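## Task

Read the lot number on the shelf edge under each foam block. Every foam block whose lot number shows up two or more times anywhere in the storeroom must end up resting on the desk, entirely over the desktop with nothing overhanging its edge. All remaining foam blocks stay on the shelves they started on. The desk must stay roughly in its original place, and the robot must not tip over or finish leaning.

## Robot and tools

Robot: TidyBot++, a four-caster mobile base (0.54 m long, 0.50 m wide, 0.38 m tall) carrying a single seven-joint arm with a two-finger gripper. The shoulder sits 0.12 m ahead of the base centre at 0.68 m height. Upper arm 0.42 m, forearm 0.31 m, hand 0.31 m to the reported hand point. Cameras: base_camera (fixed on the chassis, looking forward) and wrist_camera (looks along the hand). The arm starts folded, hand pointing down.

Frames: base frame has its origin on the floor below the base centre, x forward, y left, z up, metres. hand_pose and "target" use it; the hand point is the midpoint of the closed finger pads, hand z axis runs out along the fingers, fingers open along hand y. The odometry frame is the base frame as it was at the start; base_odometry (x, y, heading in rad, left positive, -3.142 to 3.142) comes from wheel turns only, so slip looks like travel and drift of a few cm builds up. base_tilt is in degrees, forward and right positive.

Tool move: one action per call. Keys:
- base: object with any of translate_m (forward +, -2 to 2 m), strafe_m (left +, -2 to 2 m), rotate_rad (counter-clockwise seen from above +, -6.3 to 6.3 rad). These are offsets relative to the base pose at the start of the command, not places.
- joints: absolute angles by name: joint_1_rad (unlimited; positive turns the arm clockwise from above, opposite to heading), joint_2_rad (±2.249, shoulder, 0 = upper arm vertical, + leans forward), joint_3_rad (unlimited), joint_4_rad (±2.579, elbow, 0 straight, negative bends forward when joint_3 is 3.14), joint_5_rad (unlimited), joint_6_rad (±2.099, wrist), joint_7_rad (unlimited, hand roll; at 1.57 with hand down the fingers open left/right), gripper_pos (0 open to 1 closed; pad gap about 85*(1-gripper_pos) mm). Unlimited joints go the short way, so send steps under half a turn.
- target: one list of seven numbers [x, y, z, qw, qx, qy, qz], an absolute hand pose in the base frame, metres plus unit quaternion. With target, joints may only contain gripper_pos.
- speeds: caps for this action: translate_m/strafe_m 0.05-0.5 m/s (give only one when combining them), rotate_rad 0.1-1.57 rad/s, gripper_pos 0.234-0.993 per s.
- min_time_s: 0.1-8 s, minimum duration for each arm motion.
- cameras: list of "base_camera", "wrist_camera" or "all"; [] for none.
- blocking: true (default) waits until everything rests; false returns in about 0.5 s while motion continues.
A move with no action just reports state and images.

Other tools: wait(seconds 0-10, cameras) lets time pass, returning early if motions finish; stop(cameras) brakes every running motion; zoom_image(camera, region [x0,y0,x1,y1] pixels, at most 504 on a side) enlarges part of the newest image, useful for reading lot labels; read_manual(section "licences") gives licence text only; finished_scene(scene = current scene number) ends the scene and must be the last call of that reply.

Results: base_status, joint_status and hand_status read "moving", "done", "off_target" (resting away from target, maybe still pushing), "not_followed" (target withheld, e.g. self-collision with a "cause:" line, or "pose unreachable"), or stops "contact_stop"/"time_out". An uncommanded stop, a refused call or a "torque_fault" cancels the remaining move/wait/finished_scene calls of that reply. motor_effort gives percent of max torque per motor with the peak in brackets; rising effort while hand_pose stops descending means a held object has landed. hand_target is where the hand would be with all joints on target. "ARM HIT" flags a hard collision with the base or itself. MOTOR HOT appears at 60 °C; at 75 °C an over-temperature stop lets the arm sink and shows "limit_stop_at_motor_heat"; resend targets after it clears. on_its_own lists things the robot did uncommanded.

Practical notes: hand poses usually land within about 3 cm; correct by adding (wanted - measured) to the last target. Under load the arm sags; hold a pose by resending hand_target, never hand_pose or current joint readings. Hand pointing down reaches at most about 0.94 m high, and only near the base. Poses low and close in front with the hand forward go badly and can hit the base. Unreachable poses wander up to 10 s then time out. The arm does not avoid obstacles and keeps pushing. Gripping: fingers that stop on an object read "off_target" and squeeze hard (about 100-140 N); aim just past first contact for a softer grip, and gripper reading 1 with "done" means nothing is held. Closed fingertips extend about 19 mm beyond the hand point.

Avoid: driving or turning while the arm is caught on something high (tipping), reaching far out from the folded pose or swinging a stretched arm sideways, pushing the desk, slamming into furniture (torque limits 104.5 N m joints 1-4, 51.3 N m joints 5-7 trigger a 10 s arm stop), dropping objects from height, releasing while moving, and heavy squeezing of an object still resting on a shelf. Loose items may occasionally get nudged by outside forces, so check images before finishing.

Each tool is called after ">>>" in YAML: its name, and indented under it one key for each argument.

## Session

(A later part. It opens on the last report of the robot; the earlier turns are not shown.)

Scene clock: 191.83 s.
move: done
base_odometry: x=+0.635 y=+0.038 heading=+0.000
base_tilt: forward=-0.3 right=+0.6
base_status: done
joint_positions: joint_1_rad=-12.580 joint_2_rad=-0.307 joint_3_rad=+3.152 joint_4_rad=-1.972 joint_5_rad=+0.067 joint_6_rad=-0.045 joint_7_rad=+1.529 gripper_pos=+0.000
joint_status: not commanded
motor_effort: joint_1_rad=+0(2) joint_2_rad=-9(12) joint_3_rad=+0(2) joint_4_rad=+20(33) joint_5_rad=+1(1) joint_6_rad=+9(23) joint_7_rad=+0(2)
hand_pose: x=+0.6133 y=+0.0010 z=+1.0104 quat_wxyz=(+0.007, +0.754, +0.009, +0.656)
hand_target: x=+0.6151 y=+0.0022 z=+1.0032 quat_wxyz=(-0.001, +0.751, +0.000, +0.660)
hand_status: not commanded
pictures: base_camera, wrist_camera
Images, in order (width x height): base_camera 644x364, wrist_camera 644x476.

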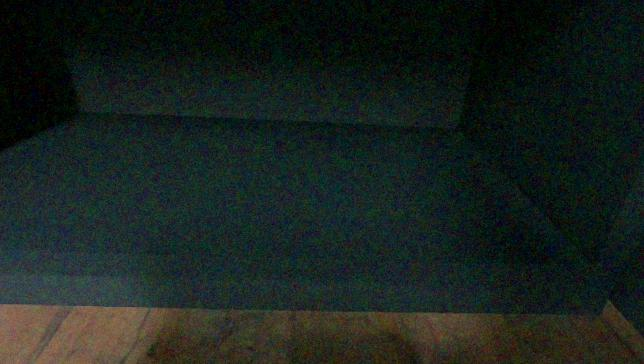

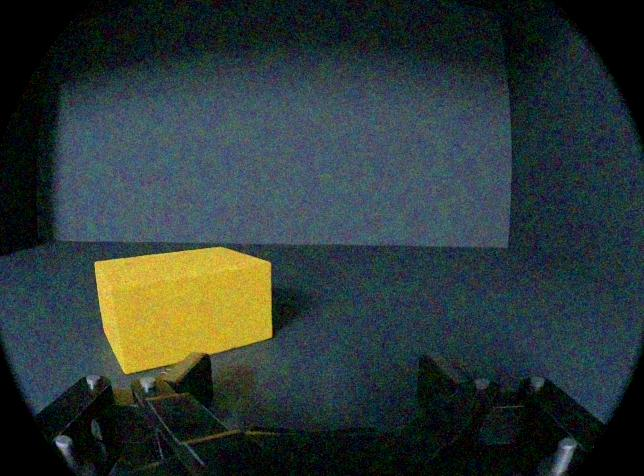

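>>> move:
  target: [0.5,0,1.2,0.211,0.785,-0.366,0.453]
  min_time_s: 2

>>> move:
  base: {"translate_m":0.12,"strafe_m":0.2}
  speeds: {"translate_m":0.15}

>>> move:
  target: [0.48,-0.01,1.12,0.211,0.785,-0.366,0.453]
  min_time_s: 1.5
  cameras: ["all"]

Scene clock: 196.20 s.
move: done
base_odometry: x=+0.635 y=+0.038 heading=+0.000
base_tilt: forward=-0.3 right=+0.6
base_status: not commanded
joint_positions: joint_1_rad=-10.252 joint_2_rad=-0.378 joint_3_rad=+2.302 joint_4_rad=-0.070 joint_5_rad=-0.750 joint_6_rad=-2.002 joint_7_rad=+1.180 gripper_pos=+0.000
joint_status: not commanded
motor_effort: joint_1_rad=+0(1) joint_2_rad=+16(16) joint_3_rad=+2(4) joint_4_rad=+0(21) joint_5_rad=+3(4) joint_6_rad=+8(10) joint_7_rad=+0(1)
hand_pose: x=+0.4832 y=-0.0306 z=+1.2278 quat_wxyz=(+0.223, +0.762, -0.376, +0.477)
hand_target: x=+0.5000 y=+0.0000 z=+1.2000 quat_wxyz=(+0.211, +0.785, -0.366, +0.453)
hand_status: done (0.045 m and 4.2 deg from the pose sent, 0.221 m and 54.8 deg at the start)
pictures: none

Scene clock: 198.43 s.
move: done
base_odometry: x=+0.756 y=+0.238 heading=+0.000
base_tilt: forward=-0.3 right=+0.6
base_status: done
joint_positions: joint_1_rad=-10.249 joint_2_rad=-0.392 joint_3_rad=+2.299 joint_4_rad=-0.065 joint_5_rad=-0.754 joint_6_rad=-2.004 joint_7_rad=+1.180 gripper_pos=+0.000
joint_status: not commanded
motor_effort: joint_1_rad=+0(2) joint_2_rad=+16(19) joint_3_rad=+2(3) joint_4_rad=+0(2) joint_5_rad=+4(4) joint_6_rad=+7(8) joint_7_rad=+0(1)
hand_pose: x=+0.4895 y=-0.0235 z=+1.2240 quat_wxyz=(+0.229, +0.765, -0.370, +0.475)
hand_target: x=+0.5000 y=+0.0000 z=+1.2000 quat_wxyz=(+0.211, +0.785, -0.366, +0.453)
hand_status: not commanded
pictures: none

Scene clock: 200.93 s.
move: done
base_odometry: x=+0.756 y=+0.238 heading=+0.000
base_tilt: forward=-0.3 right=+0.6
base_status: not commanded
joint_positions: joint_1_rad=-11.032 joint_2_rad=-0.508 joint_3_rad=+2.246 joint_4_rad=-0.910 joint_5_rad=-0.121 joint_6_rad=-1.595 joint_7_rad=+1.157 gripper_pos=+0.000
joint_status: not commanded
motor_effort: joint_1_rad=+0(1) joint_2_rad=+11(17) joint_3_rad=+6(6) joint_4_rad=+11(12) joint_5_rad=+3(4) joint_6_rad=+6(8) joint_7_rad=+0(1)
hand_pose: x=+0.4766 y=-0.0109 z=+1.1128 quat_wxyz=(+0.183, +0.806, -0.364, +0.429)
hand_target: x=+0.4800 y=-0.0100 z=+1.1200 quat_wxyz=(+0.211, +0.785, -0.366, +0.453)
hand_status: done (0.008 m and 4.8 deg from the pose sent, 0.105 m and 4.1 deg at the start)
pictures: base_camera, wrist_camera
Images, in order (width x height): base_camera 644x364, wrist_camera 644x476.

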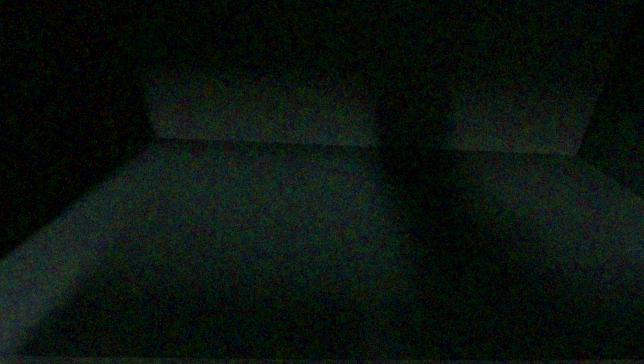

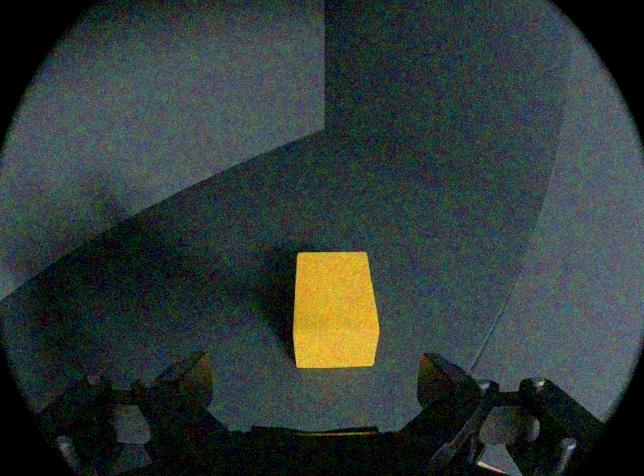

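>>> move:
  target: [0.518,-0.062,1.08,0.211,0.785,-0.366,0.453]
  min_time_s: 1.5
  cameras: ["wrist_camera"]

Scene clock: 208.00 s.
move: done
base_odometry: x=+0.756 y=+0.238 heading=+0.000
base_tilt: forward=-0.3 right=+0.6
base_status: not commanded
joint_positions: joint_1_rad=-11.041 joint_2_rad=-0.507 joint_3_rad=+2.178 joint_4_rad=-1.115 joint_5_rad=-0.039 joint_6_rad=-1.367 joint_7_rad=+1.112 gripper_pos=+0.000
joint_status: not commanded
motor_effort: joint_1_rad=+0(1) joint_2_rad=+9(12) joint_3_rad=+7(7) joint_4_rad=+13(14) joint_5_rad=+4(4) joint_6_rad=+7(8) joint_7_rad=+0(0)
hand_pose: x=+0.5125 y=-0.0477 z=+1.0769 quat_wxyz=(+0.199, +0.797, -0.364, +0.439)
hand_target: x=+0.5180 y=-0.0620 z=+1.0800 quat_wxyz=(+0.211, +0.785, -0.366, +0.453)
hand_status: done (0.016 m and 2.5 deg from the pose sent, 0.073 m and 4.8 deg at the start)
Images, in order (width x height): wrist_camera 644x476.

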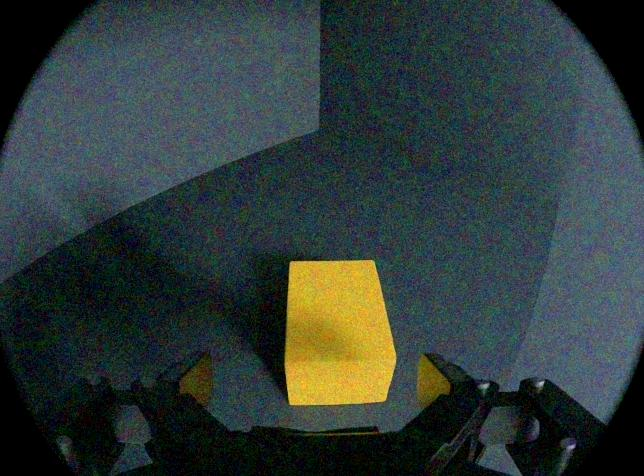

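>>> move:
  target: [0.555,-0.124,1.032,0.211,0.785,-0.366,0.453]
  min_time_s: 2
  cameras: ["wrist_camera"]

Scene clock: 210.47 s.
move: done
base_odometry: x=+0.756 y=+0.238 heading=+0.000
base_tilt: forward=-0.3 right=+0.6
base_status: not commanded
joint_positions: joint_1_rad=-11.025 joint_2_rad=-0.451 joint_3_rad=+2.095 joint_4_rad=-1.278 joint_5_rad=+0.048 joint_6_rad=-1.112 joint_7_rad=+1.074 gripper_pos=+0.000
joint_status: not commanded
motor_effort: joint_1_rad=+0(1) joint_2_rad=+8(10) joint_3_rad=+5(7) joint_4_rad=+12(15) joint_5_rad=+2(4) joint_6_rad=+6(8) joint_7_rad=-1(1)
hand_pose: x=+0.5546 y=-0.0950 z=+1.0498 quat_wxyz=(+0.203, +0.791, -0.348, +0.461)
hand_target: x=+0.5550 y=-0.1240 z=+1.0320 quat_wxyz=(+0.211, +0.785, -0.366, +0.453)
hand_status: done (0.034 m and 2.6 deg from the pose sent, 0.098 m and 2.5 deg at the start)
Images, in order (width x height): wrist_camera 644x476.

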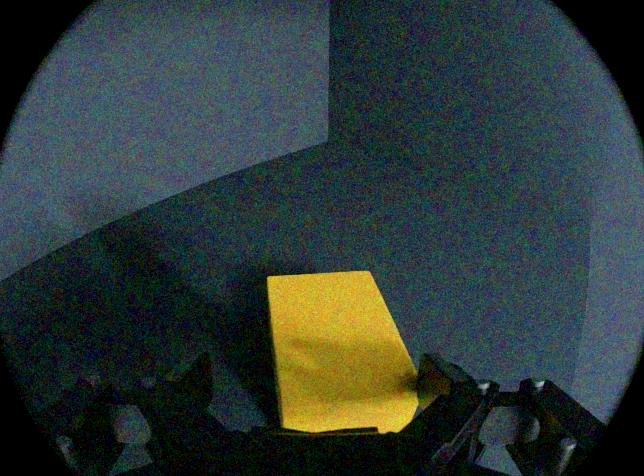

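>>> move:
  target: [0.545,-0.139,1.012,0.211,0.785,-0.366,0.453]
  min_time_s: 1.5
  cameras: ["wrist_camera"]

Scene clock: 213.73 s.
move: done
base_odometry: x=+0.756 y=+0.238 heading=+0.000
base_tilt: forward=-0.3 right=+0.6
base_status: not commanded
joint_positions: joint_1_rad=-12.502 joint_2_rad=-0.133 joint_3_rad=+2.869 joint_4_rad=-1.416 joint_5_rad=+0.821 joint_6_rad=-1.227 joint_7_rad=+0.494 gripper_pos=+0.000
joint_status: not commanded
motor_effort: joint_1_rad=-1(1) joint_2_rad=-12(13) joint_3_rad=+1(7) joint_4_rad=+17(18) joint_5_rad=+7(7) joint_6_rad=+4(7) joint_7_rad=+0(1)
hand_pose: x=+0.5532 y=-0.1142 z=+1.0313 quat_wxyz=(+0.163, +0.791, -0.349, +0.474)
hand_target: x=+0.5450 y=-0.1390 z=+1.0120 quat_wxyz=(+0.211, +0.785, -0.366, +0.453)
hand_status: done (0.032 m and 6.4 deg from the pose sent, 0.059 m and 2.6 deg at the start)
Images, in order (width x height): wrist_camera 644x476.

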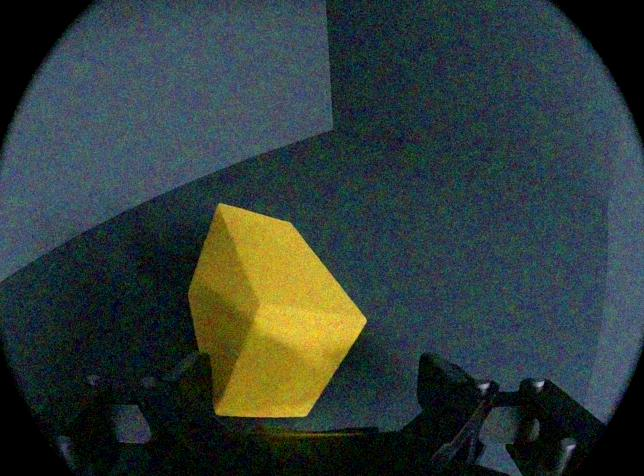

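>>> move:
  target: [0.48,-0.03,1.12,0.211,0.785,-0.366,0.453]
  min_time_s: 2.5
  cameras: ["wrist_camera"]

Scene clock: 216.93 s.
move: done
base_odometry: x=+0.756 y=+0.238 heading=+0.000
base_tilt: forward=-0.3 right=+0.6
base_status: not commanded
joint_positions: joint_1_rad=-12.951 joint_2_rad=-0.031 joint_3_rad=+2.812 joint_4_rad=-1.013 joint_5_rad=+1.067 joint_6_rad=-1.832 joint_7_rad=+0.494 gripper_pos=+0.000
joint_status: not commanded
motor_effort: joint_1_rad=-1(1) joint_2_rad=-12(13) joint_3_rad=+0(1) joint_4_rad=+13(17) joint_5_rad=+7(8) joint_6_rad=+4(5) joint_7_rad=+0(1)
hand_pose: x=+0.4833 y=-0.0246 z=+1.1131 quat_wxyz=(+0.183, +0.796, -0.358, +0.453)
hand_target: x=+0.4800 y=-0.0300 z=+1.1200 quat_wxyz=(+0.211, +0.785, -0.366, +0.453)
hand_status: done (0.009 m and 3.6 deg from the pose sent, 0.143 m and 6.4 deg at the start)
Images, in order (width x height): wrist_camera 644x476.

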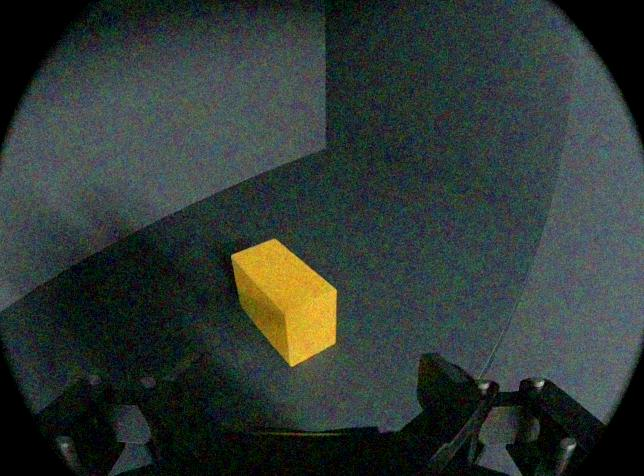

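>>> move:
  joints: {"joint_1_rad":0,"joint_2_rad":-0.393,"joint_3_rad":3.14,"joint_4_rad":-1.3155,"joint_5_rad":0,"joint_6_rad":-1.172,"joint_7_rad":1.57}
  min_time_s: 2

>>> move:
  base: {"strafe_m":-0.12}
  speeds: {"strafe_m":0.2}
  cameras: ["wrist_camera"]

Scene clock: 220.20 s.
move: done
base_odometry: x=+0.756 y=+0.238 heading=+0.000
base_tilt: forward=-0.4 right=+0.6
base_status: not commanded
joint_positions: joint_1_rad=-12.584 joint_2_rad=-0.382 joint_3_rad=+3.126 joint_4_rad=-1.278 joint_5_rad=+0.071 joint_6_rad=-1.238 joint_7_rad=+1.526 gripper_pos=+0.000
joint_status: all done
motor_effort: joint_1_rad=-1(2) joint_2_rad=-3(14) joint_3_rad=+1(1) joint_4_rad=+16(17) joint_5_rad=+1(9) joint_6_rad=+8(8) joint_7_rad=+0(1)
hand_pose: x=+0.4706 y=-0.0059 z=+1.1031 quat_wxyz=(+0.019, +0.875, -0.010, +0.484)
hand_target: x=+0.4780 y=+0.0021 z=+1.1046 quat_wxyz=(+0.000, +0.866, +0.000, +0.500)
hand_status: not commanded
pictures: none

Scene clock: 221.60 s.
move: done
base_odometry: x=+0.756 y=+0.118 heading=+0.000
base_tilt: forward=-0.3 right=+0.6
base_status: done
joint_positions: joint_1_rad=-12.583 joint_2_rad=-0.384 joint_3_rad=+3.132 joint_4_rad=-1.279 joint_5_rad=+0.065 joint_6_rad=-1.236 joint_7_rad=+1.527 gripper_pos=+0.000
joint_status: not commanded
motor_effort: joint_1_rad=-1(1) joint_2_rad=-3(6) joint_3_rad=+1(2) joint_4_rad=+15(17) joint_5_rad=+1(2) joint_6_rad=+8(8) joint_7_rad=+0(1)
hand_pose: x=+0.4701 y=-0.0072 z=+1.1039 quat_wxyz=(+0.017, +0.874, -0.013, +0.485)
hand_target: x=+0.4780 y=+0.0021 z=+1.1046 quat_wxyz=(+0.000, +0.866, +0.000, +0.500)
hand_status: not commanded
Images, in order (width x height): wrist_camera 644x476.

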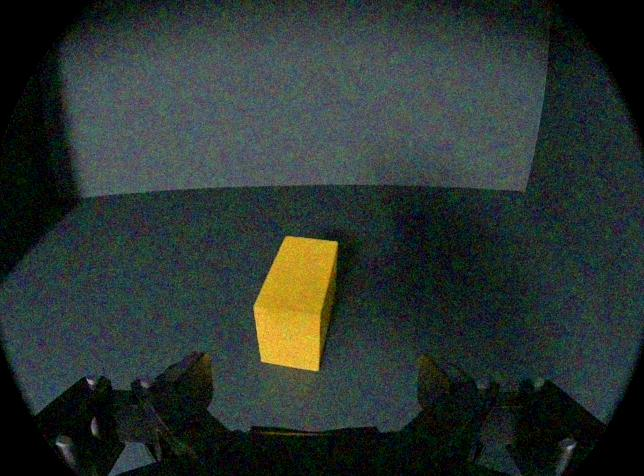

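>>> move:
  base: {"strafe_m":0.097}
  joints: {"joint_1_rad":0.13,"joint_5_rad":-0.06,"joint_7_rad":1.61}

>>> move:
  joints: {"joint_2_rad":-0.27,"joint_4_rad":-1.40,"joint_6_rad":-0.95}
  min_time_s: 1.5
  cameras: ["wrist_camera"]

Scene clock: 223.37 s.
move: done
base_odometry: x=+0.756 y=+0.215 heading=+0.000
base_tilt: forward=-0.4 right=+0.6
base_status: done
joint_positions: joint_1_rad=-12.455 joint_2_rad=-0.385 joint_3_rad=+3.133 joint_4_rad=-1.279 joint_5_rad=+0.007 joint_6_rad=-1.236 joint_7_rad=+1.566 gripper_pos=+0.000
joint_status: all done
motor_effort: joint_1_rad=-1(2) joint_2_rad=-3(6) joint_3_rad=+0(2) joint_4_rad=+16(16) joint_5_rad=+1(2) joint_6_rad=+8(8) joint_7_rad=+0(1)
hand_pose: x=+0.4682 y=-0.0355 z=+1.1036 quat_wxyz=(+0.029, +0.873, -0.047, +0.484)
hand_target: x=+0.4771 y=-0.0273 z=+1.1050 quat_wxyz=(+0.012, +0.865, -0.035, +0.500)
hand_status: not commanded
pictures: none

Scene clock: 225.20 s.
move: done
base_odometry: x=+0.756 y=+0.215 heading=+0.000
base_tilt: forward=-0.3 right=+0.6
base_status: not commanded
joint_positions: joint_1_rad=-12.455 joint_2_rad=-0.289 joint_3_rad=+3.133 joint_4_rad=-1.360 joint_5_rad=+0.007 joint_6_rad=-1.016 joint_7_rad=+1.567 gripper_pos=+0.000
joint_status: all done
motor_effort: joint_1_rad=-1(1) joint_2_rad=-8(9) joint_3_rad=+0(1) joint_4_rad=+17(18) joint_5_rad=+1(1) joint_6_rad=+8(9) joint_7_rad=+0(1)
hand_pose: x=+0.5433 y=-0.0433 z=+1.0824 quat_wxyz=(+0.029, +0.863, -0.046, +0.503)
hand_target: x=+0.5611 y=-0.0403 z=+1.0701 quat_wxyz=(+0.013, +0.861, -0.041, +0.507)
hand_status: not commanded
Images, in order (width x height): wrist_camera 644x476.

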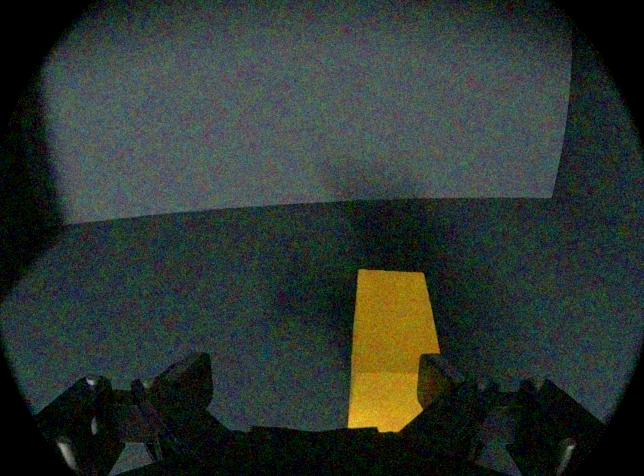

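>>> move:
  base: {"strafe_m":-0.05}

>>> move:
  joints: {"joint_2_rad":-0.16,"joint_4_rad":-1.50,"joint_6_rad":-0.745}
  min_time_s: 2
  cameras: ["wrist_camera"]

Scene clock: 227.57 s.
move: done
base_odometry: x=+0.756 y=+0.165 heading=+0.000
base_tilt: forward=-0.4 right=+0.6
base_status: done
joint_positions: joint_1_rad=-12.451 joint_2_rad=-0.289 joint_3_rad=+3.137 joint_4_rad=-1.360 joint_5_rad=+0.004 joint_6_rad=-1.014 joint_7_rad=+1.567 gripper_pos=+0.000
joint_status: not commanded
motor_effort: joint_1_rad=+0(1) joint_2_rad=-8(9) joint_3_rad=+1(3) joint_4_rad=+17(18) joint_5_rad=+1(2) joint_6_rad=+8(8) joint_7_rad=+0(1)
hand_pose: x=+0.5435 y=-0.0467 z=+1.0823 quat_wxyz=(+0.030, +0.862, -0.049, +0.503)
hand_target: x=+0.5611 y=-0.0403 z=+1.0701 quat_wxyz=(+0.013, +0.861, -0.041, +0.507)
hand_status: not commanded
pictures: none

Scene clock: 229.90 s.
move: done
base_odometry: x=+0.756 y=+0.165 heading=+0.000
base_tilt: forward=-0.4 right=+0.6
base_status: not commanded
joint_positions: joint_1_rad=-12.451 joint_2_rad=-0.188 joint_3_rad=+3.137 joint_4_rad=-1.458 joint_5_rad=+0.004 joint_6_rad=-0.810 joint_7_rad=+1.567 gripper_pos=+0.000
joint_status: all done
motor_effort: joint_1_rad=+0(1) joint_2_rad=-11(13) joint_3_rad=+1(1) joint_4_rad=+17(20) joint_5_rad=+1(1) joint_6_rad=+8(9) joint_7_rad=+0(1)
hand_pose: x=+0.6094 y=-0.0541 z=+1.0370 quat_wxyz=(+0.030, +0.861, -0.049, +0.506)
hand_target: x=+0.6265 y=-0.0514 z=+1.0164 quat_wxyz=(+0.014, +0.862, -0.047, +0.504)
hand_status: not commanded
Images, in order (width x height): wrist_camera 644x476.

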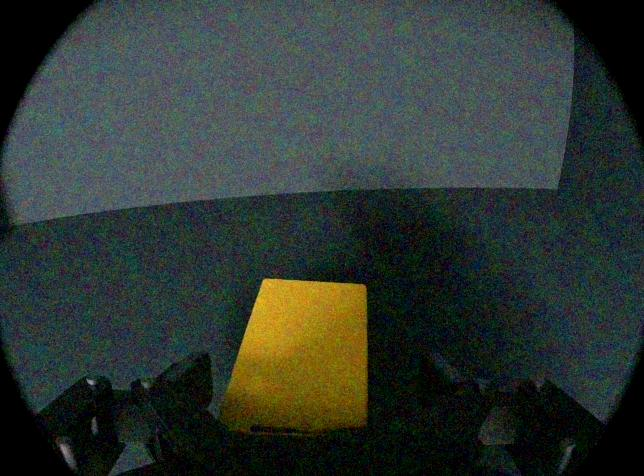

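>>> move:
  base: {"strafe_m":0.013}
  speeds: {"strafe_m":0.05}

>>> move:
  joints: {"joint_2_rad":-0.125}
  min_time_s: 1
  cameras: ["wrist_camera"]

Scene clock: 230.80 s.
move: done
base_odometry: x=+0.756 y=+0.178 heading=+0.000
base_tilt: forward=-0.3 right=+0.6
base_status: done
joint_positions: joint_1_rad=-12.450 joint_2_rad=-0.187 joint_3_rad=+3.137 joint_4_rad=-1.458 joint_5_rad=+0.003 joint_6_rad=-0.809 joint_7_rad=+1.567 gripper_pos=+0.000
joint_status: not commanded
motor_effort: joint_1_rad=+0(1) joint_2_rad=-12(14) joint_3_rad=+0(2) joint_4_rad=+18(19) joint_5_rad=+1(1) joint_6_rad=+8(9) joint_7_rad=+0(1)
hand_pose: x=+0.6097 y=-0.0547 z=+1.0363 quat_wxyz=(+0.029, +0.861, -0.050, +0.505)
hand_target: x=+0.6265 y=-0.0514 z=+1.0164 quat_wxyz=(+0.014, +0.862, -0.047, +0.504)
hand_status: not commanded
pictures: none

Scene clock: 232.10 s.
move: done
base_odometry: x=+0.756 y=+0.178 heading=+0.000
base_tilt: forward=-0.3 right=+0.6
base_status: not commanded
joint_positions: joint_1_rad=-12.450 joint_2_rad=-0.175 joint_3_rad=+3.137 joint_4_rad=-1.458 joint_5_rad=+0.003 joint_6_rad=-0.796 joint_7_rad=+1.567 gripper_pos=+0.000
joint_status: all done
motor_effort: joint_1_rad=-1(1) joint_2_rad=-9(13) joint_3_rad=+0(1) joint_4_rad=+16(19) joint_5_rad=+1(1) joint_6_rad=+7(8) joint_7_rad=+0(1)
hand_pose: x=+0.6159 y=-0.0554 z=+1.0340 quat_wxyz=(+0.030, +0.861, -0.049, +0.506)
hand_target: x=+0.6378 y=-0.0528 z=+0.9983 quat_wxyz=(+0.013, +0.871, -0.048, +0.489)
hand_status: not commanded
Images, in order (width x height): wrist_camera 644x476.

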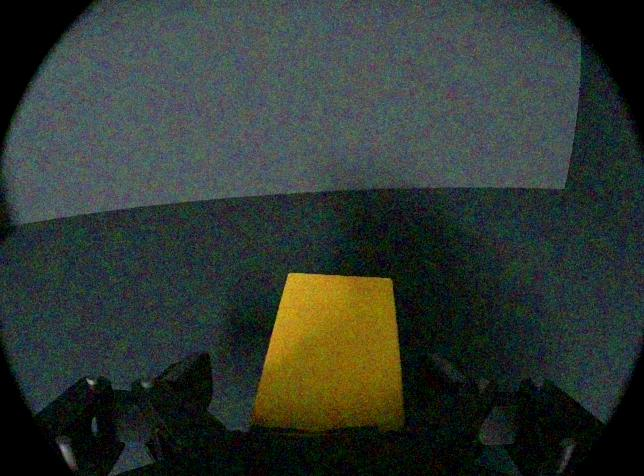

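>>> move:
  joints: {"joint_2_rad":-0.155}

>>> move:
  joints: {"gripper_pos":0.42}
  speeds: {"gripper_pos":0.234}

>>> move:
  joints: {"joint_2_rad":-0.36,"joint_6_rad":-0.98}
  min_time_s: 2
  cameras: ["wrist_camera"]

Scene clock: 232.97 s.
move: done
base_odometry: x=+0.756 y=+0.178 heading=+0.000
base_tilt: forward=-0.3 right=+0.6
base_status: not commanded
joint_positions: joint_1_rad=-12.450 joint_2_rad=-0.176 joint_3_rad=+3.137 joint_4_rad=-1.459 joint_5_rad=+0.003 joint_6_rad=-0.796 joint_7_rad=+1.567 gripper_pos=+0.000
joint_status: all done
motor_effort: joint_1_rad=+0(1) joint_2_rad=-10(12) joint_3_rad=+0(1) joint_4_rad=+17(17) joint_5_rad=+1(1) joint_6_rad=+7(8) joint_7_rad=+0(1)
hand_pose: x=+0.6156 y=-0.0554 z=+1.0342 quat_wxyz=(+0.030, +0.861, -0.049, +0.506)
hand_target: x=+0.6282 y=-0.0516 z=+1.0138 quat_wxyz=(+0.014, +0.863, -0.047, +0.502)
hand_status: not commanded
pictures: none

Scene clock: 235.57 s.
move: done
base_odometry: x=+0.756 y=+0.178 heading=+0.000
base_tilt: forward=-0.3 right=+0.6
base_status: not commanded
joint_positions: joint_1_rad=-12.449 joint_2_rad=-0.176 joint_3_rad=+3.137 joint_4_rad=-1.459 joint_5_rad=+0.003 joint_6_rad=-0.794 joint_7_rad=+1.569 gripper_pos=+0.418
joint_status: all done
motor_effort: joint_1_rad=-1(1) joint_2_rad=-10(12) joint_3_rad=+0(1) joint_4_rad=+16(19) joint_5_rad=+0(1) joint_6_rad=+6(8) joint_7_rad=+0(1)
hand_pose: x=+0.6158 y=-0.0554 z=+1.0344 quat_wxyz=(+0.030, +0.860, -0.049, +0.507)
hand_target: x=+0.6282 y=-0.0516 z=+1.0138 quat_wxyz=(+0.014, +0.863, -0.047, +0.502)
hand_status: not commanded
pictures: none

Scene clock: 237.90 s.
move: done
base_odometry: x=+0.756 y=+0.178 heading=+0.000
base_tilt: forward=-0.3 right=+0.6
base_status: not commanded
joint_positions: joint_1_rad=-12.449 joint_2_rad=-0.346 joint_3_rad=+3.137 joint_4_rad=-1.462 joint_5_rad=+0.003 joint_6_rad=-0.924 joint_7_rad=+1.569 gripper_pos=+0.418
joint_status: all done
motor_effort: joint_1_rad=+0(1) joint_2_rad=-7(14) joint_3_rad=+0(1) joint_4_rad=+17(20) joint_5_rad=+1(1) joint_6_rad=+8(9) joint_7_rad=+0(1)
hand_pose: x=+0.5337 y=-0.0460 z=+1.0748 quat_wxyz=(+0.031, +0.851, -0.049, +0.522)
hand_target: x=+0.5206 y=-0.0347 z=+1.0448 quat_wxyz=(+0.011, +0.871, -0.041, +0.489)
hand_status: not commanded
Images, in order (width x height): wrist_camera 644x476.

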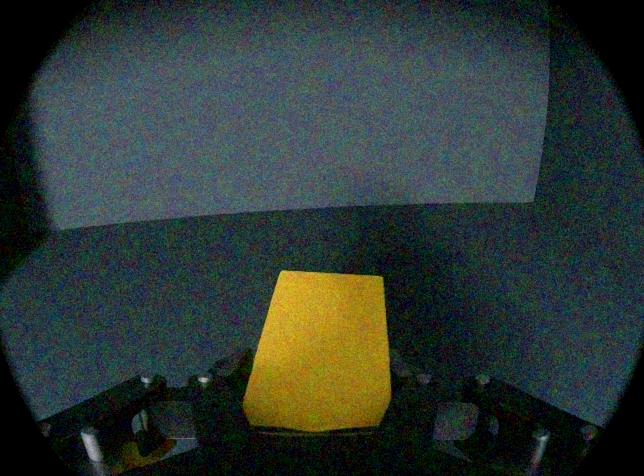

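>>> move:
  joints: {"gripper_pos":0.48}
  speeds: {"gripper_pos":0.234}

>>> move:
  joints: {"joint_2_rad":-0.45,"joint_6_rad":-1.05}
  base: {"translate_m":-0.7}
  speeds: {"translate_m":0.4}

>>> move:
  base: {"translate_m":-1.28,"strafe_m":-0.1,"rotate_rad":1.57}
  joints: {"joint_1_rad":0}
  cameras: ["all"]

Scene clock: 240.43 s.
move: done
base_odometry: x=+0.756 y=+0.178 heading=+0.000
base_tilt: forward=-0.3 right=+0.6
base_status: not commanded
joint_positions: joint_1_rad=-12.449 joint_2_rad=-0.346 joint_3_rad=+3.137 joint_4_rad=-1.462 joint_5_rad=+0.003 joint_6_rad=-0.924 joint_7_rad=+1.569 gripper_pos=+0.480
joint_status: all done
motor_effort: joint_1_rad=+0(1) joint_2_rad=-6(7) joint_3_rad=+1(1) joint_4_rad=+18(19) joint_5_rad=+1(1) joint_6_rad=+8(9) joint_7_rad=+0(1)
hand_pose: x=+0.5336 y=-0.0460 z=+1.0747 quat_wxyz=(+0.031, +0.851, -0.049, +0.522)
hand_target: x=+0.5206 y=-0.0347 z=+1.0448 quat_wxyz=(+0.011, +0.871, -0.041, +0.489)
hand_status: not commanded
pictures: none

Scene clock: 243.37 s.
move: done
base_odometry: x=+0.056 y=+0.178 heading=+0.000
base_tilt: forward=-0.4 right=+0.6
base_status: done
joint_positions: joint_1_rad=-12.449 joint_2_rad=-0.447 joint_3_rad=+3.137 joint_4_rad=-1.465 joint_5_rad=+0.003 joint_6_rad=-0.996 joint_7_rad=+1.569 gripper_pos=+0.480
joint_status: all done
motor_effort: joint_1_rad=-1(1) joint_2_rad=-3(12) joint_3_rad=+1(1) joint_4_rad=+17(20) joint_5_rad=+1(1) joint_6_rad=+8(10) joint_7_rad=+0(1)
hand_pose: x=+0.4837 y=-0.0401 z=+1.0925 quat_wxyz=(+0.032, +0.844, -0.048, +0.533)
hand_target: x=+0.4764 y=-0.0283 z=+1.0604 quat_wxyz=(+0.012, +0.866, -0.039, +0.498)
hand_status: not commanded
pictures: none

Scene clock: 247.70 s.
move: done
base_odometry: x=-1.224 y=+0.077 heading=+1.571
base_tilt: forward=-0.4 right=+0.6
base_status: done
joint_positions: joint_1_rad=-12.551 joint_2_rad=-0.445 joint_3_rad=+3.140 joint_4_rad=-1.465 joint_5_rad=+0.001 joint_6_rad=-0.996 joint_7_rad=+1.569 gripper_pos=+0.480
joint_status: all done
motor_effort: joint_1_rad=+0(2) joint_2_rad=-3(6) joint_3_rad=+1(2) joint_4_rad=+17(18) joint_5_rad=+1(1) joint_6_rad=+8(9) joint_7_rad=+0(1)
hand_pose: x=+0.4866 y=-0.0037 z=+1.0919 quat_wxyz=(+0.004, +0.846, -0.006, +0.533)
hand_target: x=+0.4771 y=+0.0183 z=+1.0604 quat_wxyz=(-0.020, +0.867, +0.018, +0.498)
hand_status: not commanded
pictures: base_camera, wrist_camera
Images, in order (width x height): base_camera 644x364, wrist_camera 644x476.

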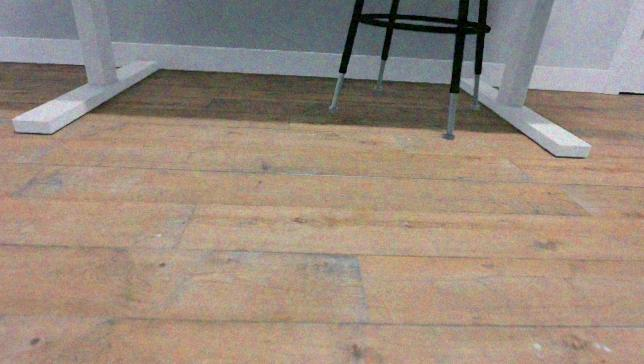

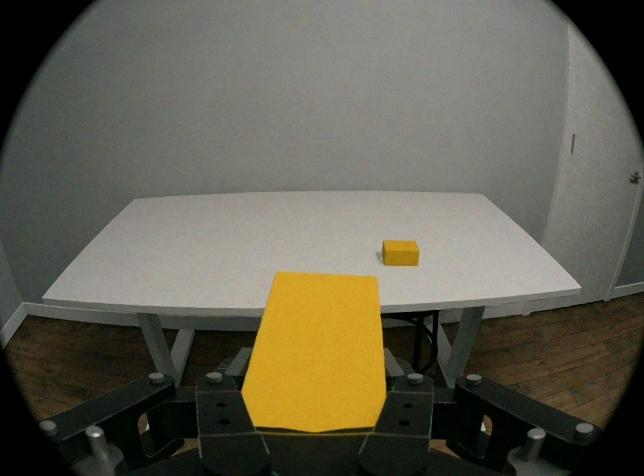

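>>> move:
  base: {"translate_m":0.62}
  speeds: {"translate_m":0.35}

>>> move:
  joints: {"joint_2_rad":-0.213,"joint_4_rad":-2.03,"joint_6_rad":-0.22}
  min_time_s: 2.5

>>> move:
  joints: {"joint_2_rad":-0.135,"joint_4_rad":-2.24,"joint_6_rad":0.03}
  min_time_s: 2
  cameras: ["wrist_camera"]

Scene clock: 250.80 s.
move: done
base_odometry: x=-1.224 y=+0.697 heading=+1.572
base_tilt: forward=-0.3 right=+0.6
base_status: done
joint_positions: joint_1_rad=-12.551 joint_2_rad=-0.448 joint_3_rad=+3.140 joint_4_rad=-1.465 joint_5_rad=+0.001 joint_6_rad=-0.997 joint_7_rad=+1.569 gripper_pos=+0.480
joint_status: not commanded
motor_effort: joint_1_rad=-1(1) joint_2_rad=-3(5) joint_3_rad=+1(1) joint_4_rad=+17(18) joint_5_rad=+1(1) joint_6_rad=+9(9) joint_7_rad=+0(1)
hand_pose: x=+0.4855 y=-0.0035 z=+1.0925 quat_wxyz=(+0.004, +0.845, -0.006, +0.534)
hand_target: x=+0.4771 y=+0.0183 z=+1.0604 quat_wxyz=(-0.020, +0.867, +0.018, +0.498)
hand_status: not commanded
pictures: none

Scene clock: 253.93 s.
move: done
base_odometry: x=-1.224 y=+0.697 heading=+1.572
base_tilt: forward=-0.3 right=+0.6
base_status: not commanded
joint_positions: joint_1_rad=-12.551 joint_2_rad=-0.236 joint_3_rad=+3.140 joint_4_rad=-1.992 joint_5_rad=+0.001 joint_6_rad=-0.287 joint_7_rad=+1.569 gripper_pos=+0.480
joint_status: all done
motor_effort: joint_1_rad=+0(1) joint_2_rad=-11(13) joint_3_rad=+0(1) joint_4_rad=+19(20) joint_5_rad=+1(1) joint_6_rad=+9(10) joint_7_rad=+0(1)
hand_pose: x=+0.6069 y=-0.0052 z=+0.8913 quat_wxyz=(+0.003, +0.853, -0.006, +0.522)
hand_target: x=+0.6130 y=+0.0063 z=+0.8767 quat_wxyz=(-0.011, +0.851, -0.004, +0.525)
hand_status: not commanded
pictures: none

Scene clock: 256.23 s.
move: done
base_odometry: x=-1.224 y=+0.697 heading=+1.572
base_tilt: forward=-0.3 right=+0.6
base_status: not commanded
joint_positions: joint_1_rad=-12.551 joint_2_rad=-0.163 joint_3_rad=+3.140 joint_4_rad=-2.201 joint_5_rad=+0.001 joint_6_rad=-0.037 joint_7_rad=+1.569 gripper_pos=+0.480
joint_status: all done
motor_effort: joint_1_rad=-1(1) joint_2_rad=-12(13) joint_3_rad=+0(1) joint_4_rad=+18(20) joint_5_rad=+1(1) joint_6_rad=+8(9) joint_7_rad=+0(1)
hand_pose: x=+0.6039 y=-0.0051 z=+0.8048 quat_wxyz=(+0.003, +0.861, -0.006, +0.508)
hand_target: x=+0.6055 y=+0.0016 z=+0.7883 quat_wxyz=(-0.005, +0.861, -0.009, +0.508)
hand_status: not commanded
Images, in order (width x height): wrist_camera 644x476.

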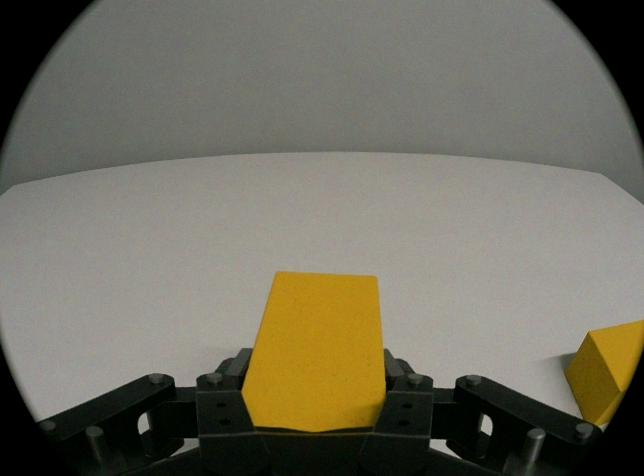

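>>> move:
  joints: {"joint_2_rad":-0.119,"joint_4_rad":-2.285,"joint_6_rad":0.08}
  min_time_s: 1

>>> move:
  joints: {"joint_2_rad":-0.108,"joint_4_rad":-2.31,"joint_6_rad":0.11}
  min_time_s: 1

>>> move:
  joints: {"joint_2_rad":-0.098,"joint_4_rad":-2.33,"joint_6_rad":0.135}
  min_time_s: 1
  cameras: ["wrist_camera"]

Scene clock: 257.73 s.
move: done
base_odometry: x=-1.224 y=+0.697 heading=+1.572
base_tilt: forward=-0.3 right=+0.6
base_status: not commanded
joint_positions: joint_1_rad=-12.551 joint_2_rad=-0.148 joint_3_rad=+3.140 joint_4_rad=-2.245 joint_5_rad=+0.001 joint_6_rad=+0.013 joint_7_rad=+1.569 gripper_pos=+0.480
joint_status: all done
motor_effort: joint_1_rad=+0(1) joint_2_rad=-12(13) joint_3_rad=+1(1) joint_4_rad=+17(18) joint_5_rad=+1(1) joint_6_rad=+9(9) joint_7_rad=+0(1)
hand_pose: x=+0.5999 y=-0.0050 z=+0.7873 quat_wxyz=(+0.003, +0.863, -0.006, +0.505)
hand_target: x=+0.6002 y=+0.0006 z=+0.7699 quat_wxyz=(-0.003, +0.864, -0.009, +0.504)
hand_status: not commanded
pictures: none

Scene clock: 259.03 s.
move: done
base_odometry: x=-1.224 y=+0.697 heading=+1.572
base_tilt: forward=-0.3 right=+0.6
base_status: not commanded
joint_positions: joint_1_rad=-12.551 joint_2_rad=-0.138 joint_3_rad=+3.140 joint_4_rad=-2.270 joint_5_rad=+0.001 joint_6_rad=+0.043 joint_7_rad=+1.569 gripper_pos=+0.480
joint_status: all done
motor_effort: joint_1_rad=-1(1) joint_2_rad=-11(13) joint_3_rad=+0(1) joint_4_rad=+17(18) joint_5_rad=+1(1) joint_6_rad=+8(9) joint_7_rad=+0(1)
hand_pose: x=+0.5978 y=-0.0050 z=+0.7771 quat_wxyz=(+0.003, +0.865, -0.006, +0.502)
hand_target: x=+0.5974 y=+0.0001 z=+0.7596 quat_wxyz=(-0.003, +0.865, -0.010, +0.501)
hand_status: not commanded
pictures: none

Scene clock: 260.33 s.
move: done
base_odometry: x=-1.224 y=+0.697 heading=+1.572
base_tilt: forward=-0.3 right=+0.6
base_status: not commanded
joint_positions: joint_1_rad=-12.551 joint_2_rad=-0.128 joint_3_rad=+3.140 joint_4_rad=-2.290 joint_5_rad=+0.001 joint_6_rad=+0.069 joint_7_rad=+1.569 gripper_pos=+0.480
joint_status: all done
motor_effort: joint_1_rad=+0(1) joint_2_rad=-12(13) joint_3_rad=+0(1) joint_4_rad=+16(18) joint_5_rad=+1(1) joint_6_rad=+8(9) joint_7_rad=+0(1)
hand_pose: x=+0.5960 y=-0.0050 z=+0.7684 quat_wxyz=(+0.003, +0.866, -0.006, +0.500)
hand_target: x=+0.5951 y=-0.0004 z=+0.7511 quat_wxyz=(-0.002, +0.867, -0.010, +0.499)
hand_status: not commanded
Images, in order (width x height): wrist_camera 644x476.

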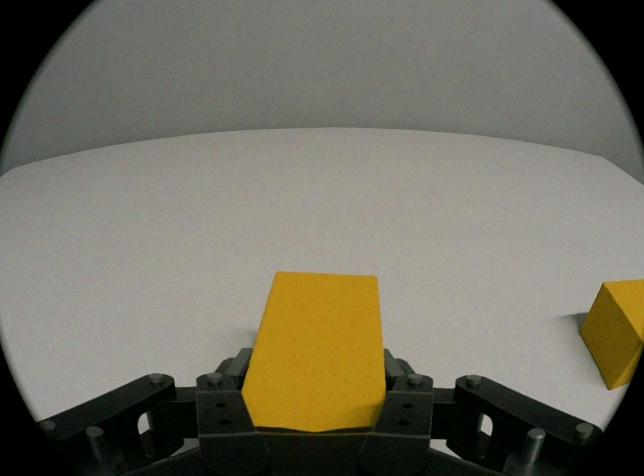

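Shadow nearly closed. Two small steps.

>>> move:
  joints: {"joint_2_rad":-0.090,"joint_4_rad":-2.346,"joint_6_rad":0.155}
  min_time_s: 1

>>> move:
  joints: {"joint_2_rad":-0.082,"joint_4_rad":-2.362,"joint_6_rad":0.175}
  min_time_s: 1

>>> move:
  joints: {"joint_2_rad":-0.074,"joint_4_rad":-2.378,"joint_6_rad":0.195}
  min_time_s: 1
  cameras: ["wrist_camera"]

Scene clock: 261.83 s.
move: done
base_odometry: x=-1.224 y=+0.697 heading=+1.572
base_tilt: forward=-0.3 right=+0.6
base_status: not commanded
joint_positions: joint_1_rad=-12.551 joint_2_rad=-0.123 joint_3_rad=+3.140 joint_4_rad=-2.304 joint_5_rad=+0.001 joint_6_rad=+0.091 joint_7_rad=+1.569 gripper_pos=+0.480
joint_status: all done
motor_effort: joint_1_rad=+0(1) joint_2_rad=-12(13) joint_3_rad=+0(1) joint_4_rad=+16(17) joint_5_rad=+1(1) joint_6_rad=+8(9) joint_7_rad=+0(1)
hand_pose: x=+0.5952 y=-0.0049 z=+0.7649 quat_wxyz=(+0.003, +0.865, -0.006, +0.502)
hand_target: x=+0.5931 y=-0.0008 z=+0.7444 quat_wxyz=(-0.001, +0.868, -0.010, +0.497)
hand_status: not commanded
pictures: none

Scene clock: 263.13 s.
move: done
base_odometry: x=-1.224 y=+0.697 heading=+1.572
base_tilt: forward=-0.3 right=+0.6
base_status: not commanded
joint_positions: joint_1_rad=-12.551 joint_2_rad=-0.122 joint_3_rad=+3.140 joint_4_rad=-2.317 joint_5_rad=+0.001 joint_6_rad=+0.117 joint_7_rad=+1.569 gripper_pos=+0.480
joint_status: all done
motor_effort: joint_1_rad=+0(1) joint_2_rad=-10(12) joint_3_rad=+1(1) joint_4_rad=+16(17) joint_5_rad=+0(1) joint_6_rad=+8(9) joint_7_rad=+0(1)
hand_pose: x=+0.5948 y=-0.0049 z=+0.7642 quat_wxyz=(+0.003, +0.862, -0.006, +0.507)
hand_target: x=+0.5910 y=-0.0011 z=+0.7379 quat_wxyz=(-0.001, +0.869, -0.010, +0.495)
hand_status: not commanded
pictures: none

Scene clock: 264.40 s.
move: done
base_odometry: x=-1.224 y=+0.697 heading=+1.572
base_tilt: forward=-0.3 right=+0.6
base_status: not commanded
joint_positions: joint_1_rad=-12.552 joint_2_rad=-0.121 joint_3_rad=+3.140 joint_4_rad=-2.329 joint_5_rad=+0.001 joint_6_rad=+0.141 joint_7_rad=+1.569 gripper_pos=+0.480
joint_status: all done
motor_effort: joint_1_rad=+0(1) joint_2_rad=-9(11) joint_3_rad=+1(1) joint_4_rad=+15(16) joint_5_rad=+1(1) joint_6_rad=+6(8) joint_7_rad=+0(1)
hand_pose: x=+0.5945 y=-0.0048 z=+0.7640 quat_wxyz=(+0.003, +0.859, -0.006, +0.512)
hand_target: x=+0.5887 y=-0.0015 z=+0.7314 quat_wxyz=(+0.000, +0.870, -0.011, +0.494)
hand_status: not commanded
Images, in order (width x height): wrist_camera 644x476.

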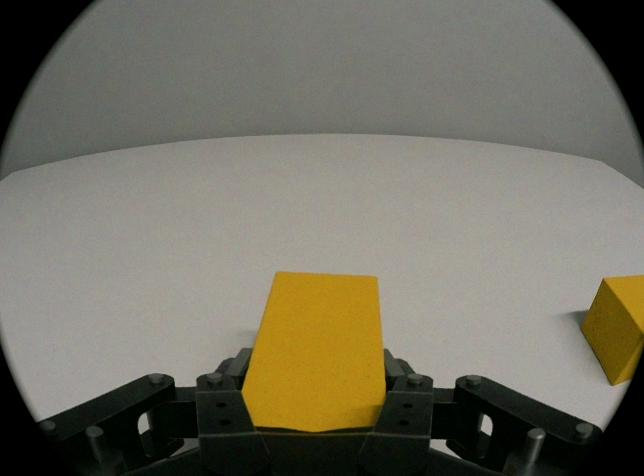

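>>> move:
  joints: {"joint_2_rad":-0.090,"joint_4_rad":-2.346,"joint_6_rad":0.155}

>>> move:
  joints: {"gripper_pos":0.0}
  speeds: {"gripper_pos":0.3}

>>> move:
  joints: {"joint_2_rad":-0.542,"joint_4_rad":-2.193,"joint_6_rad":-0.443}
  min_time_s: 2
  cameras: ["wrist_camera"]

>>> move:
  base: {"translate_m":-0.6}

>>> move:
  base: {"translate_m":0.04,"strafe_m":-1.7,"rotate_rad":-1.572}
  joints: {"joint_2_rad":-0.634,"joint_4_rad":-2.498,"joint_6_rad":-0.136}
  cameras: ["all"]

Scene clock: 265.40 s.
move: done
base_odometry: x=-1.224 y=+0.697 heading=+1.572
base_tilt: forward=-0.3 right=+0.6
base_status: not commanded
joint_positions: joint_1_rad=-12.552 joint_2_rad=-0.121 joint_3_rad=+3.140 joint_4_rad=-2.329 joint_5_rad=+0.001 joint_6_rad=+0.141 joint_7_rad=+1.569 gripper_pos=+0.480
joint_status: all done
motor_effort: joint_1_rad=+0(1) joint_2_rad=-9(10) joint_3_rad=+1(1) joint_4_rad=+15(16) joint_5_rad=+1(1) joint_6_rad=+6(8) joint_7_rad=+0(1)
hand_pose: x=+0.5946 y=-0.0048 z=+0.7641 quat_wxyz=(+0.003, +0.859, -0.006, +0.512)
hand_target: x=+0.5931 y=-0.0008 z=+0.7445 quat_wxyz=(-0.001, +0.868, -0.010, +0.497)
hand_status: not commanded
pictures: none

Scene clock: 267.60 s.
move: done
base_odometry: x=-1.224 y=+0.697 heading=+1.572
base_tilt: forward=-0.3 right=+0.6
base_status: not commanded
joint_positions: joint_1_rad=-12.553 joint_2_rad=-0.118 joint_3_rad=+3.140 joint_4_rad=-2.329 joint_5_rad=+0.001 joint_6_rad=+0.141 joint_7_rad=+1.569 gripper_pos=+0.000
joint_status: all done
motor_effort: joint_1_rad=+0(1) joint_2_rad=-11(13) joint_3_rad=+0(1) joint_4_rad=+16(17) joint_5_rad=+1(1) joint_6_rad=+8(9) joint_7_rad=+0(1)
hand_pose: x=+0.5948 y=-0.0042 z=+0.7630 quat_wxyz=(+0.003, +0.860, -0.006, +0.511)
hand_target: x=+0.5931 y=-0.0008 z=+0.7445 quat_wxyz=(-0.001, +0.868, -0.010, +0.497)
hand_status: not commanded
pictures: none

Scene clock: 270.23 s.
move: done
base_odometry: x=-1.224 y=+0.697 heading=+1.572
base_tilt: forward=-0.3 right=+0.6
base_status: not commanded
joint_positions: joint_1_rad=-12.553 joint_2_rad=-0.532 joint_3_rad=+3.140 joint_4_rad=-2.221 joint_5_rad=+0.001 joint_6_rad=-0.386 joint_7_rad=+1.569 gripper_pos=+0.000
joint_status: all done
motor_effort: joint_1_rad=-1(1) joint_2_rad=-1(13) joint_3_rad=+1(1) joint_4_rad=+19(19) joint_5_rad=+1(1) joint_6_rad=+8(9) joint_7_rad=+0(1)
hand_pose: x=+0.4903 y=-0.0031 z=+0.8567 quat_wxyz=(+0.003, +0.861, -0.006, +0.508)
hand_target: x=+0.4849 y=+0.0100 z=+0.8618 quat_wxyz=(-0.015, +0.866, +0.001, +0.500)
hand_status: not commanded
Images, in order (width x height): wrist_camera 644x476.

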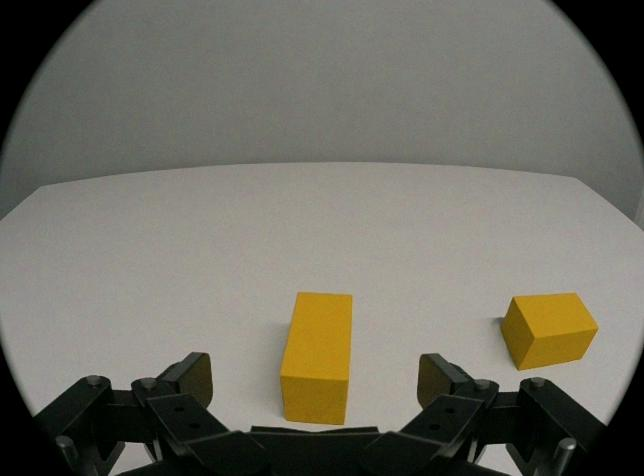

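Scene clock: 273.00 s.
move: done
base_odometry: x=-1.224 y=+0.097 heading=+1.572
base_tilt: forward=-0.4 right=+0.6
base_status: done
joint_positions: joint_1_rad=-12.553 joint_2_rad=-0.543 joint_3_rad=+3.140 joint_4_rad=-2.220 joint_5_rad=+0.001 joint_6_rad=-0.391 joint_7_rad=+1.569 gripper_pos=+0.000
joint_status: not commanded
motor_effort: joint_1_rad=+0(1) joint_2_rad=-2(5) joint_3_rad=+1(2) joint_4_rad=+19(20) joint_5_rad=+1(1) joint_6_rad=+8(9) joint_7_rad=+0(1)
hand_pose: x=+0.4878 y=-0.0029 z=+0.8606 quat_wxyz=(+0.003, +0.859, -0.005, +0.512)
hand_target: x=+0.4849 y=+0.0100 z=+0.8618 quat_wxyz=(-0.015, +0.866, +0.001, +0.500)
hand_status: not commanded
pictures: none

Scene clock: 278.17 s.
move: done
base_odometry: x=+0.476 y=+0.140 heading=+0.000
base_tilt: forward=-0.3 right=+0.6
base_status: done
joint_positions: joint_1_rad=-12.554 joint_2_rad=-0.624 joint_3_rad=+3.139 joint_4_rad=-2.457 joint_5_rad=+0.001 joint_6_rad=-0.198 joint_7_rad=+1.569 gripper_pos=+0.000
joint_status: all done
motor_effort: joint_1_rad=+0(1) joint_2_rad=+1(3) joint_3_rad=+1(4) joint_4_rad=+18(20) joint_5_rad=+1(1) joint_6_rad=+8(10) joint_7_rad=+0(1)
hand_pose: x=+0.4556 y=-0.0020 z=+0.8032 quat_wxyz=(+0.003, +0.850, -0.005, +0.527)
hand_target: x=+0.4538 y=+0.0044 z=+0.8005 quat_wxyz=(-0.009, +0.841, -0.006, +0.540)
hand_status: not commanded
pictures: base_camera, wrist_camera
Images, in order (width x height): base_camera 644x364, wrist_camera 644x476.

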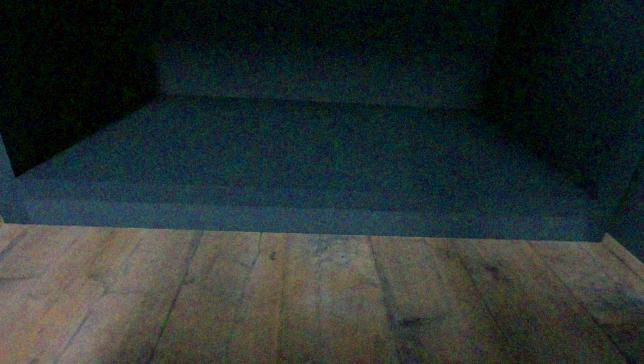

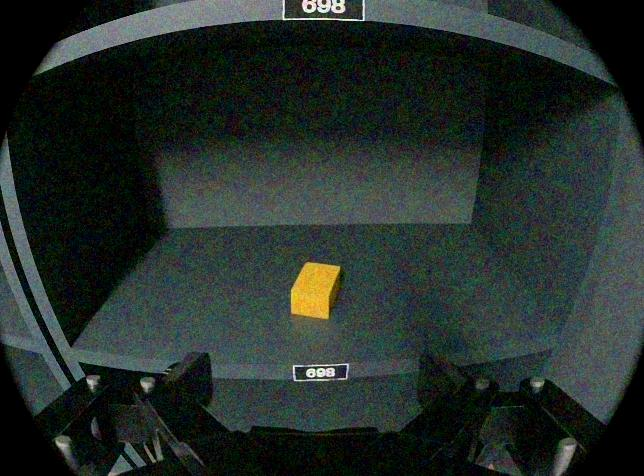

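>>> move:
  base: {"strafe_m":0.16}
  joints: {"joint_1_rad":0.2,"joint_5_rad":-0.04,"joint_2_rad":0.60,"joint_4_rad":-1.97,"joint_6_rad":0.49}
  min_time_s: 3
  cameras: ["wrist_camera"]

Scene clock: 283.23 s.
move: done
base_odometry: x=+0.476 y=+0.300 heading=+0.000
base_tilt: forward=-0.3 right=+0.6
base_status: done
joint_positions: joint_1_rad=-12.385 joint_2_rad=+0.561 joint_3_rad=+3.139 joint_4_rad=-1.998 joint_5_rad=+0.001 joint_6_rad=+0.423 joint_7_rad=+1.569 gripper_pos=+0.000
joint_status: all done
motor_effort: joint_1_rad=-1(2) joint_2_rad=-28(31) joint_3_rad=+0(2) joint_4_rad=+12(19) joint_5_rad=+1(2) joint_6_rad=+8(9) joint_7_rad=-1(1)
hand_pose: x=+0.7684 y=-0.1162 z=+0.6088 quat_wxyz=(+0.042, +0.873, -0.079, +0.480)
hand_target: x=+0.7841 y=-0.1384 z=+0.6129 quat_wxyz=(+0.059, +0.858, -0.089, +0.503)
hand_status: not commanded
Images, in order (width x height): wrist_camera 644x476.

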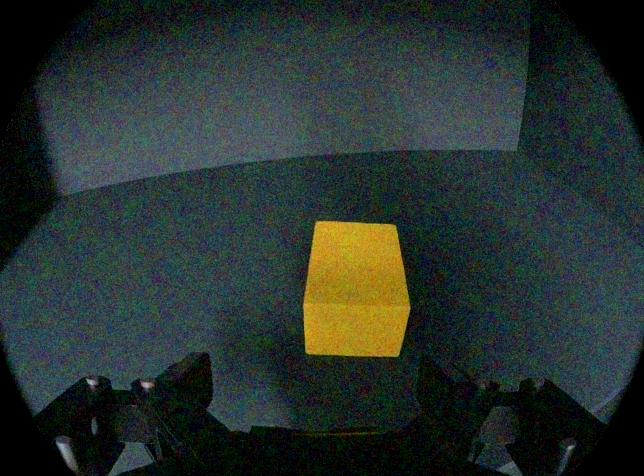

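>>> move:
  base: {"strafe_m":-0.025}

>>> move:
  joints: {"joint_2_rad":0.785,"joint_4_rad":-1.69,"joint_6_rad":0.30}
  min_time_s: 2
  cameras: ["wrist_camera"]

Scene clock: 284.53 s.
move: done
base_odometry: x=+0.476 y=+0.275 heading=-0.001
base_tilt: forward=-0.3 right=+0.6
base_status: done
joint_positions: joint_1_rad=-12.368 joint_2_rad=+0.561 joint_3_rad=+3.140 joint_4_rad=-1.996 joint_5_rad=+0.001 joint_6_rad=+0.426 joint_7_rad=+1.569 gripper_pos=+0.000
joint_status: not commanded
motor_effort: joint_1_rad=+0(3) joint_2_rad=-29(30) joint_3_rad=+0(2) joint_4_rad=+12(13) joint_5_rad=+1(1) joint_6_rad=+8(8) joint_7_rad=+0(1)
hand_pose: x=+0.7675 y=-0.1275 z=+0.6101 quat_wxyz=(+0.047, +0.871, -0.087, +0.481)
hand_target: x=+0.7841 y=-0.1384 z=+0.6129 quat_wxyz=(+0.059, +0.858, -0.089, +0.503)
hand_status: not commanded
pictures: none

Scene clock: 286.83 s.
move: done
base_odometry: x=+0.476 y=+0.275 heading=-0.001
base_tilt: forward=-0.3 right=+0.6
base_status: not commanded
joint_positions: joint_1_rad=-12.368 joint_2_rad=+0.733 joint_3_rad=+3.140 joint_4_rad=-1.716 joint_5_rad=+0.001 joint_6_rad=+0.357 joint_7_rad=+1.569 gripper_pos=+0.000
joint_status: all done
motor_effort: joint_1_rad=-1(1) joint_2_rad=-34(35) joint_3_rad=-1(1) joint_4_rad=+13(15) joint_5_rad=+0(1) joint_6_rad=+8(9) joint_7_rad=+0(1)
hand_pose: x=+0.8570 y=-0.1454 z=+0.5975 quat_wxyz=(+0.048, +0.861, -0.086, +0.499)
hand_target: x=+0.8517 y=-0.1499 z=+0.5555 quat_wxyz=(+0.051, +0.881, -0.090, +0.462)
hand_status: not commanded
Images, in order (width x height): wrist_camera 644x476.

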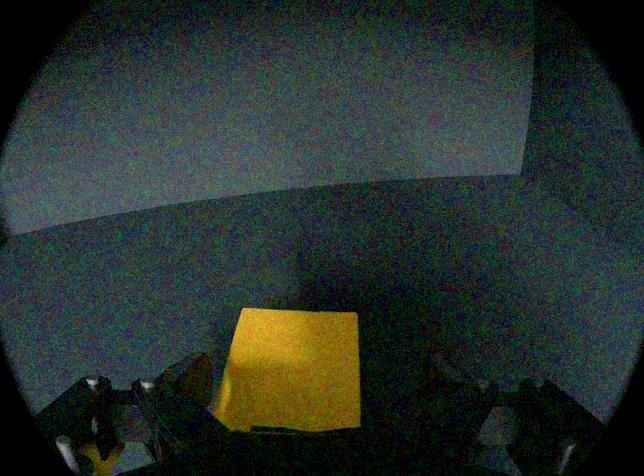

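>>> move:
  base: {"strafe_m":0.013,"translate_m":-0.014}
  speeds: {"translate_m":0.05}

>>> move:
  joints: {"joint_2_rad":0.815}
  min_time_s: 1
  cameras: ["wrist_camera"]

Scene clock: 287.93 s.
move: done
base_odometry: x=+0.463 y=+0.288 heading=-0.001
base_tilt: forward=-0.3 right=+0.6
base_status: done
joint_positions: joint_1_rad=-12.368 joint_2_rad=+0.734 joint_3_rad=+3.140 joint_4_rad=-1.714 joint_5_rad=+0.001 joint_6_rad=+0.355 joint_7_rad=+1.569 gripper_pos=+0.000
joint_status: not commanded
motor_effort: joint_1_rad=-1(3) joint_2_rad=-34(36) joint_3_rad=+0(2) joint_4_rad=+13(15) joint_5_rad=+1(1) joint_6_rad=+8(8) joint_7_rad=+0(1)
hand_pose: x=+0.8573 y=-0.1455 z=+0.5970 quat_wxyz=(+0.048, +0.862, -0.086, +0.498)
hand_target: x=+0.8517 y=-0.1499 z=+0.5555 quat_wxyz=(+0.051, +0.881, -0.090, +0.462)
hand_status: not commanded
pictures: none

Scene clock: 289.23 s.
move: done
base_odometry: x=+0.463 y=+0.288 heading=-0.001
base_tilt: forward=-0.3 right=+0.6
base_status: not commanded
joint_positions: joint_1_rad=-12.368 joint_2_rad=+0.761 joint_3_rad=+3.140 joint_4_rad=-1.714 joint_5_rad=+0.001 joint_6_rad=+0.355 joint_7_rad=+1.569 gripper_pos=+0.000
joint_status: all done
motor_effort: joint_1_rad=+0(1) joint_2_rad=-35(35) joint_3_rad=+0(1) joint_4_rad=+13(14) joint_5_rad=+1(1) joint_6_rad=+8(8) joint_7_rad=+0(1)
hand_pose: x=+0.8548 y=-0.1450 z=+0.5769 quat_wxyz=(+0.047, +0.868, -0.087, +0.487)
hand_target: x=+0.8477 y=-0.1491 z=+0.5332 quat_wxyz=(+0.050, +0.888, -0.091, +0.449)
hand_status: not commanded
Images, in order (width x height): wrist_camera 644x476.

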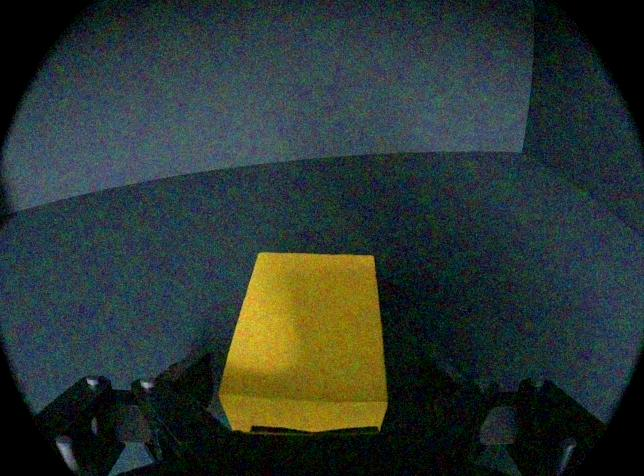

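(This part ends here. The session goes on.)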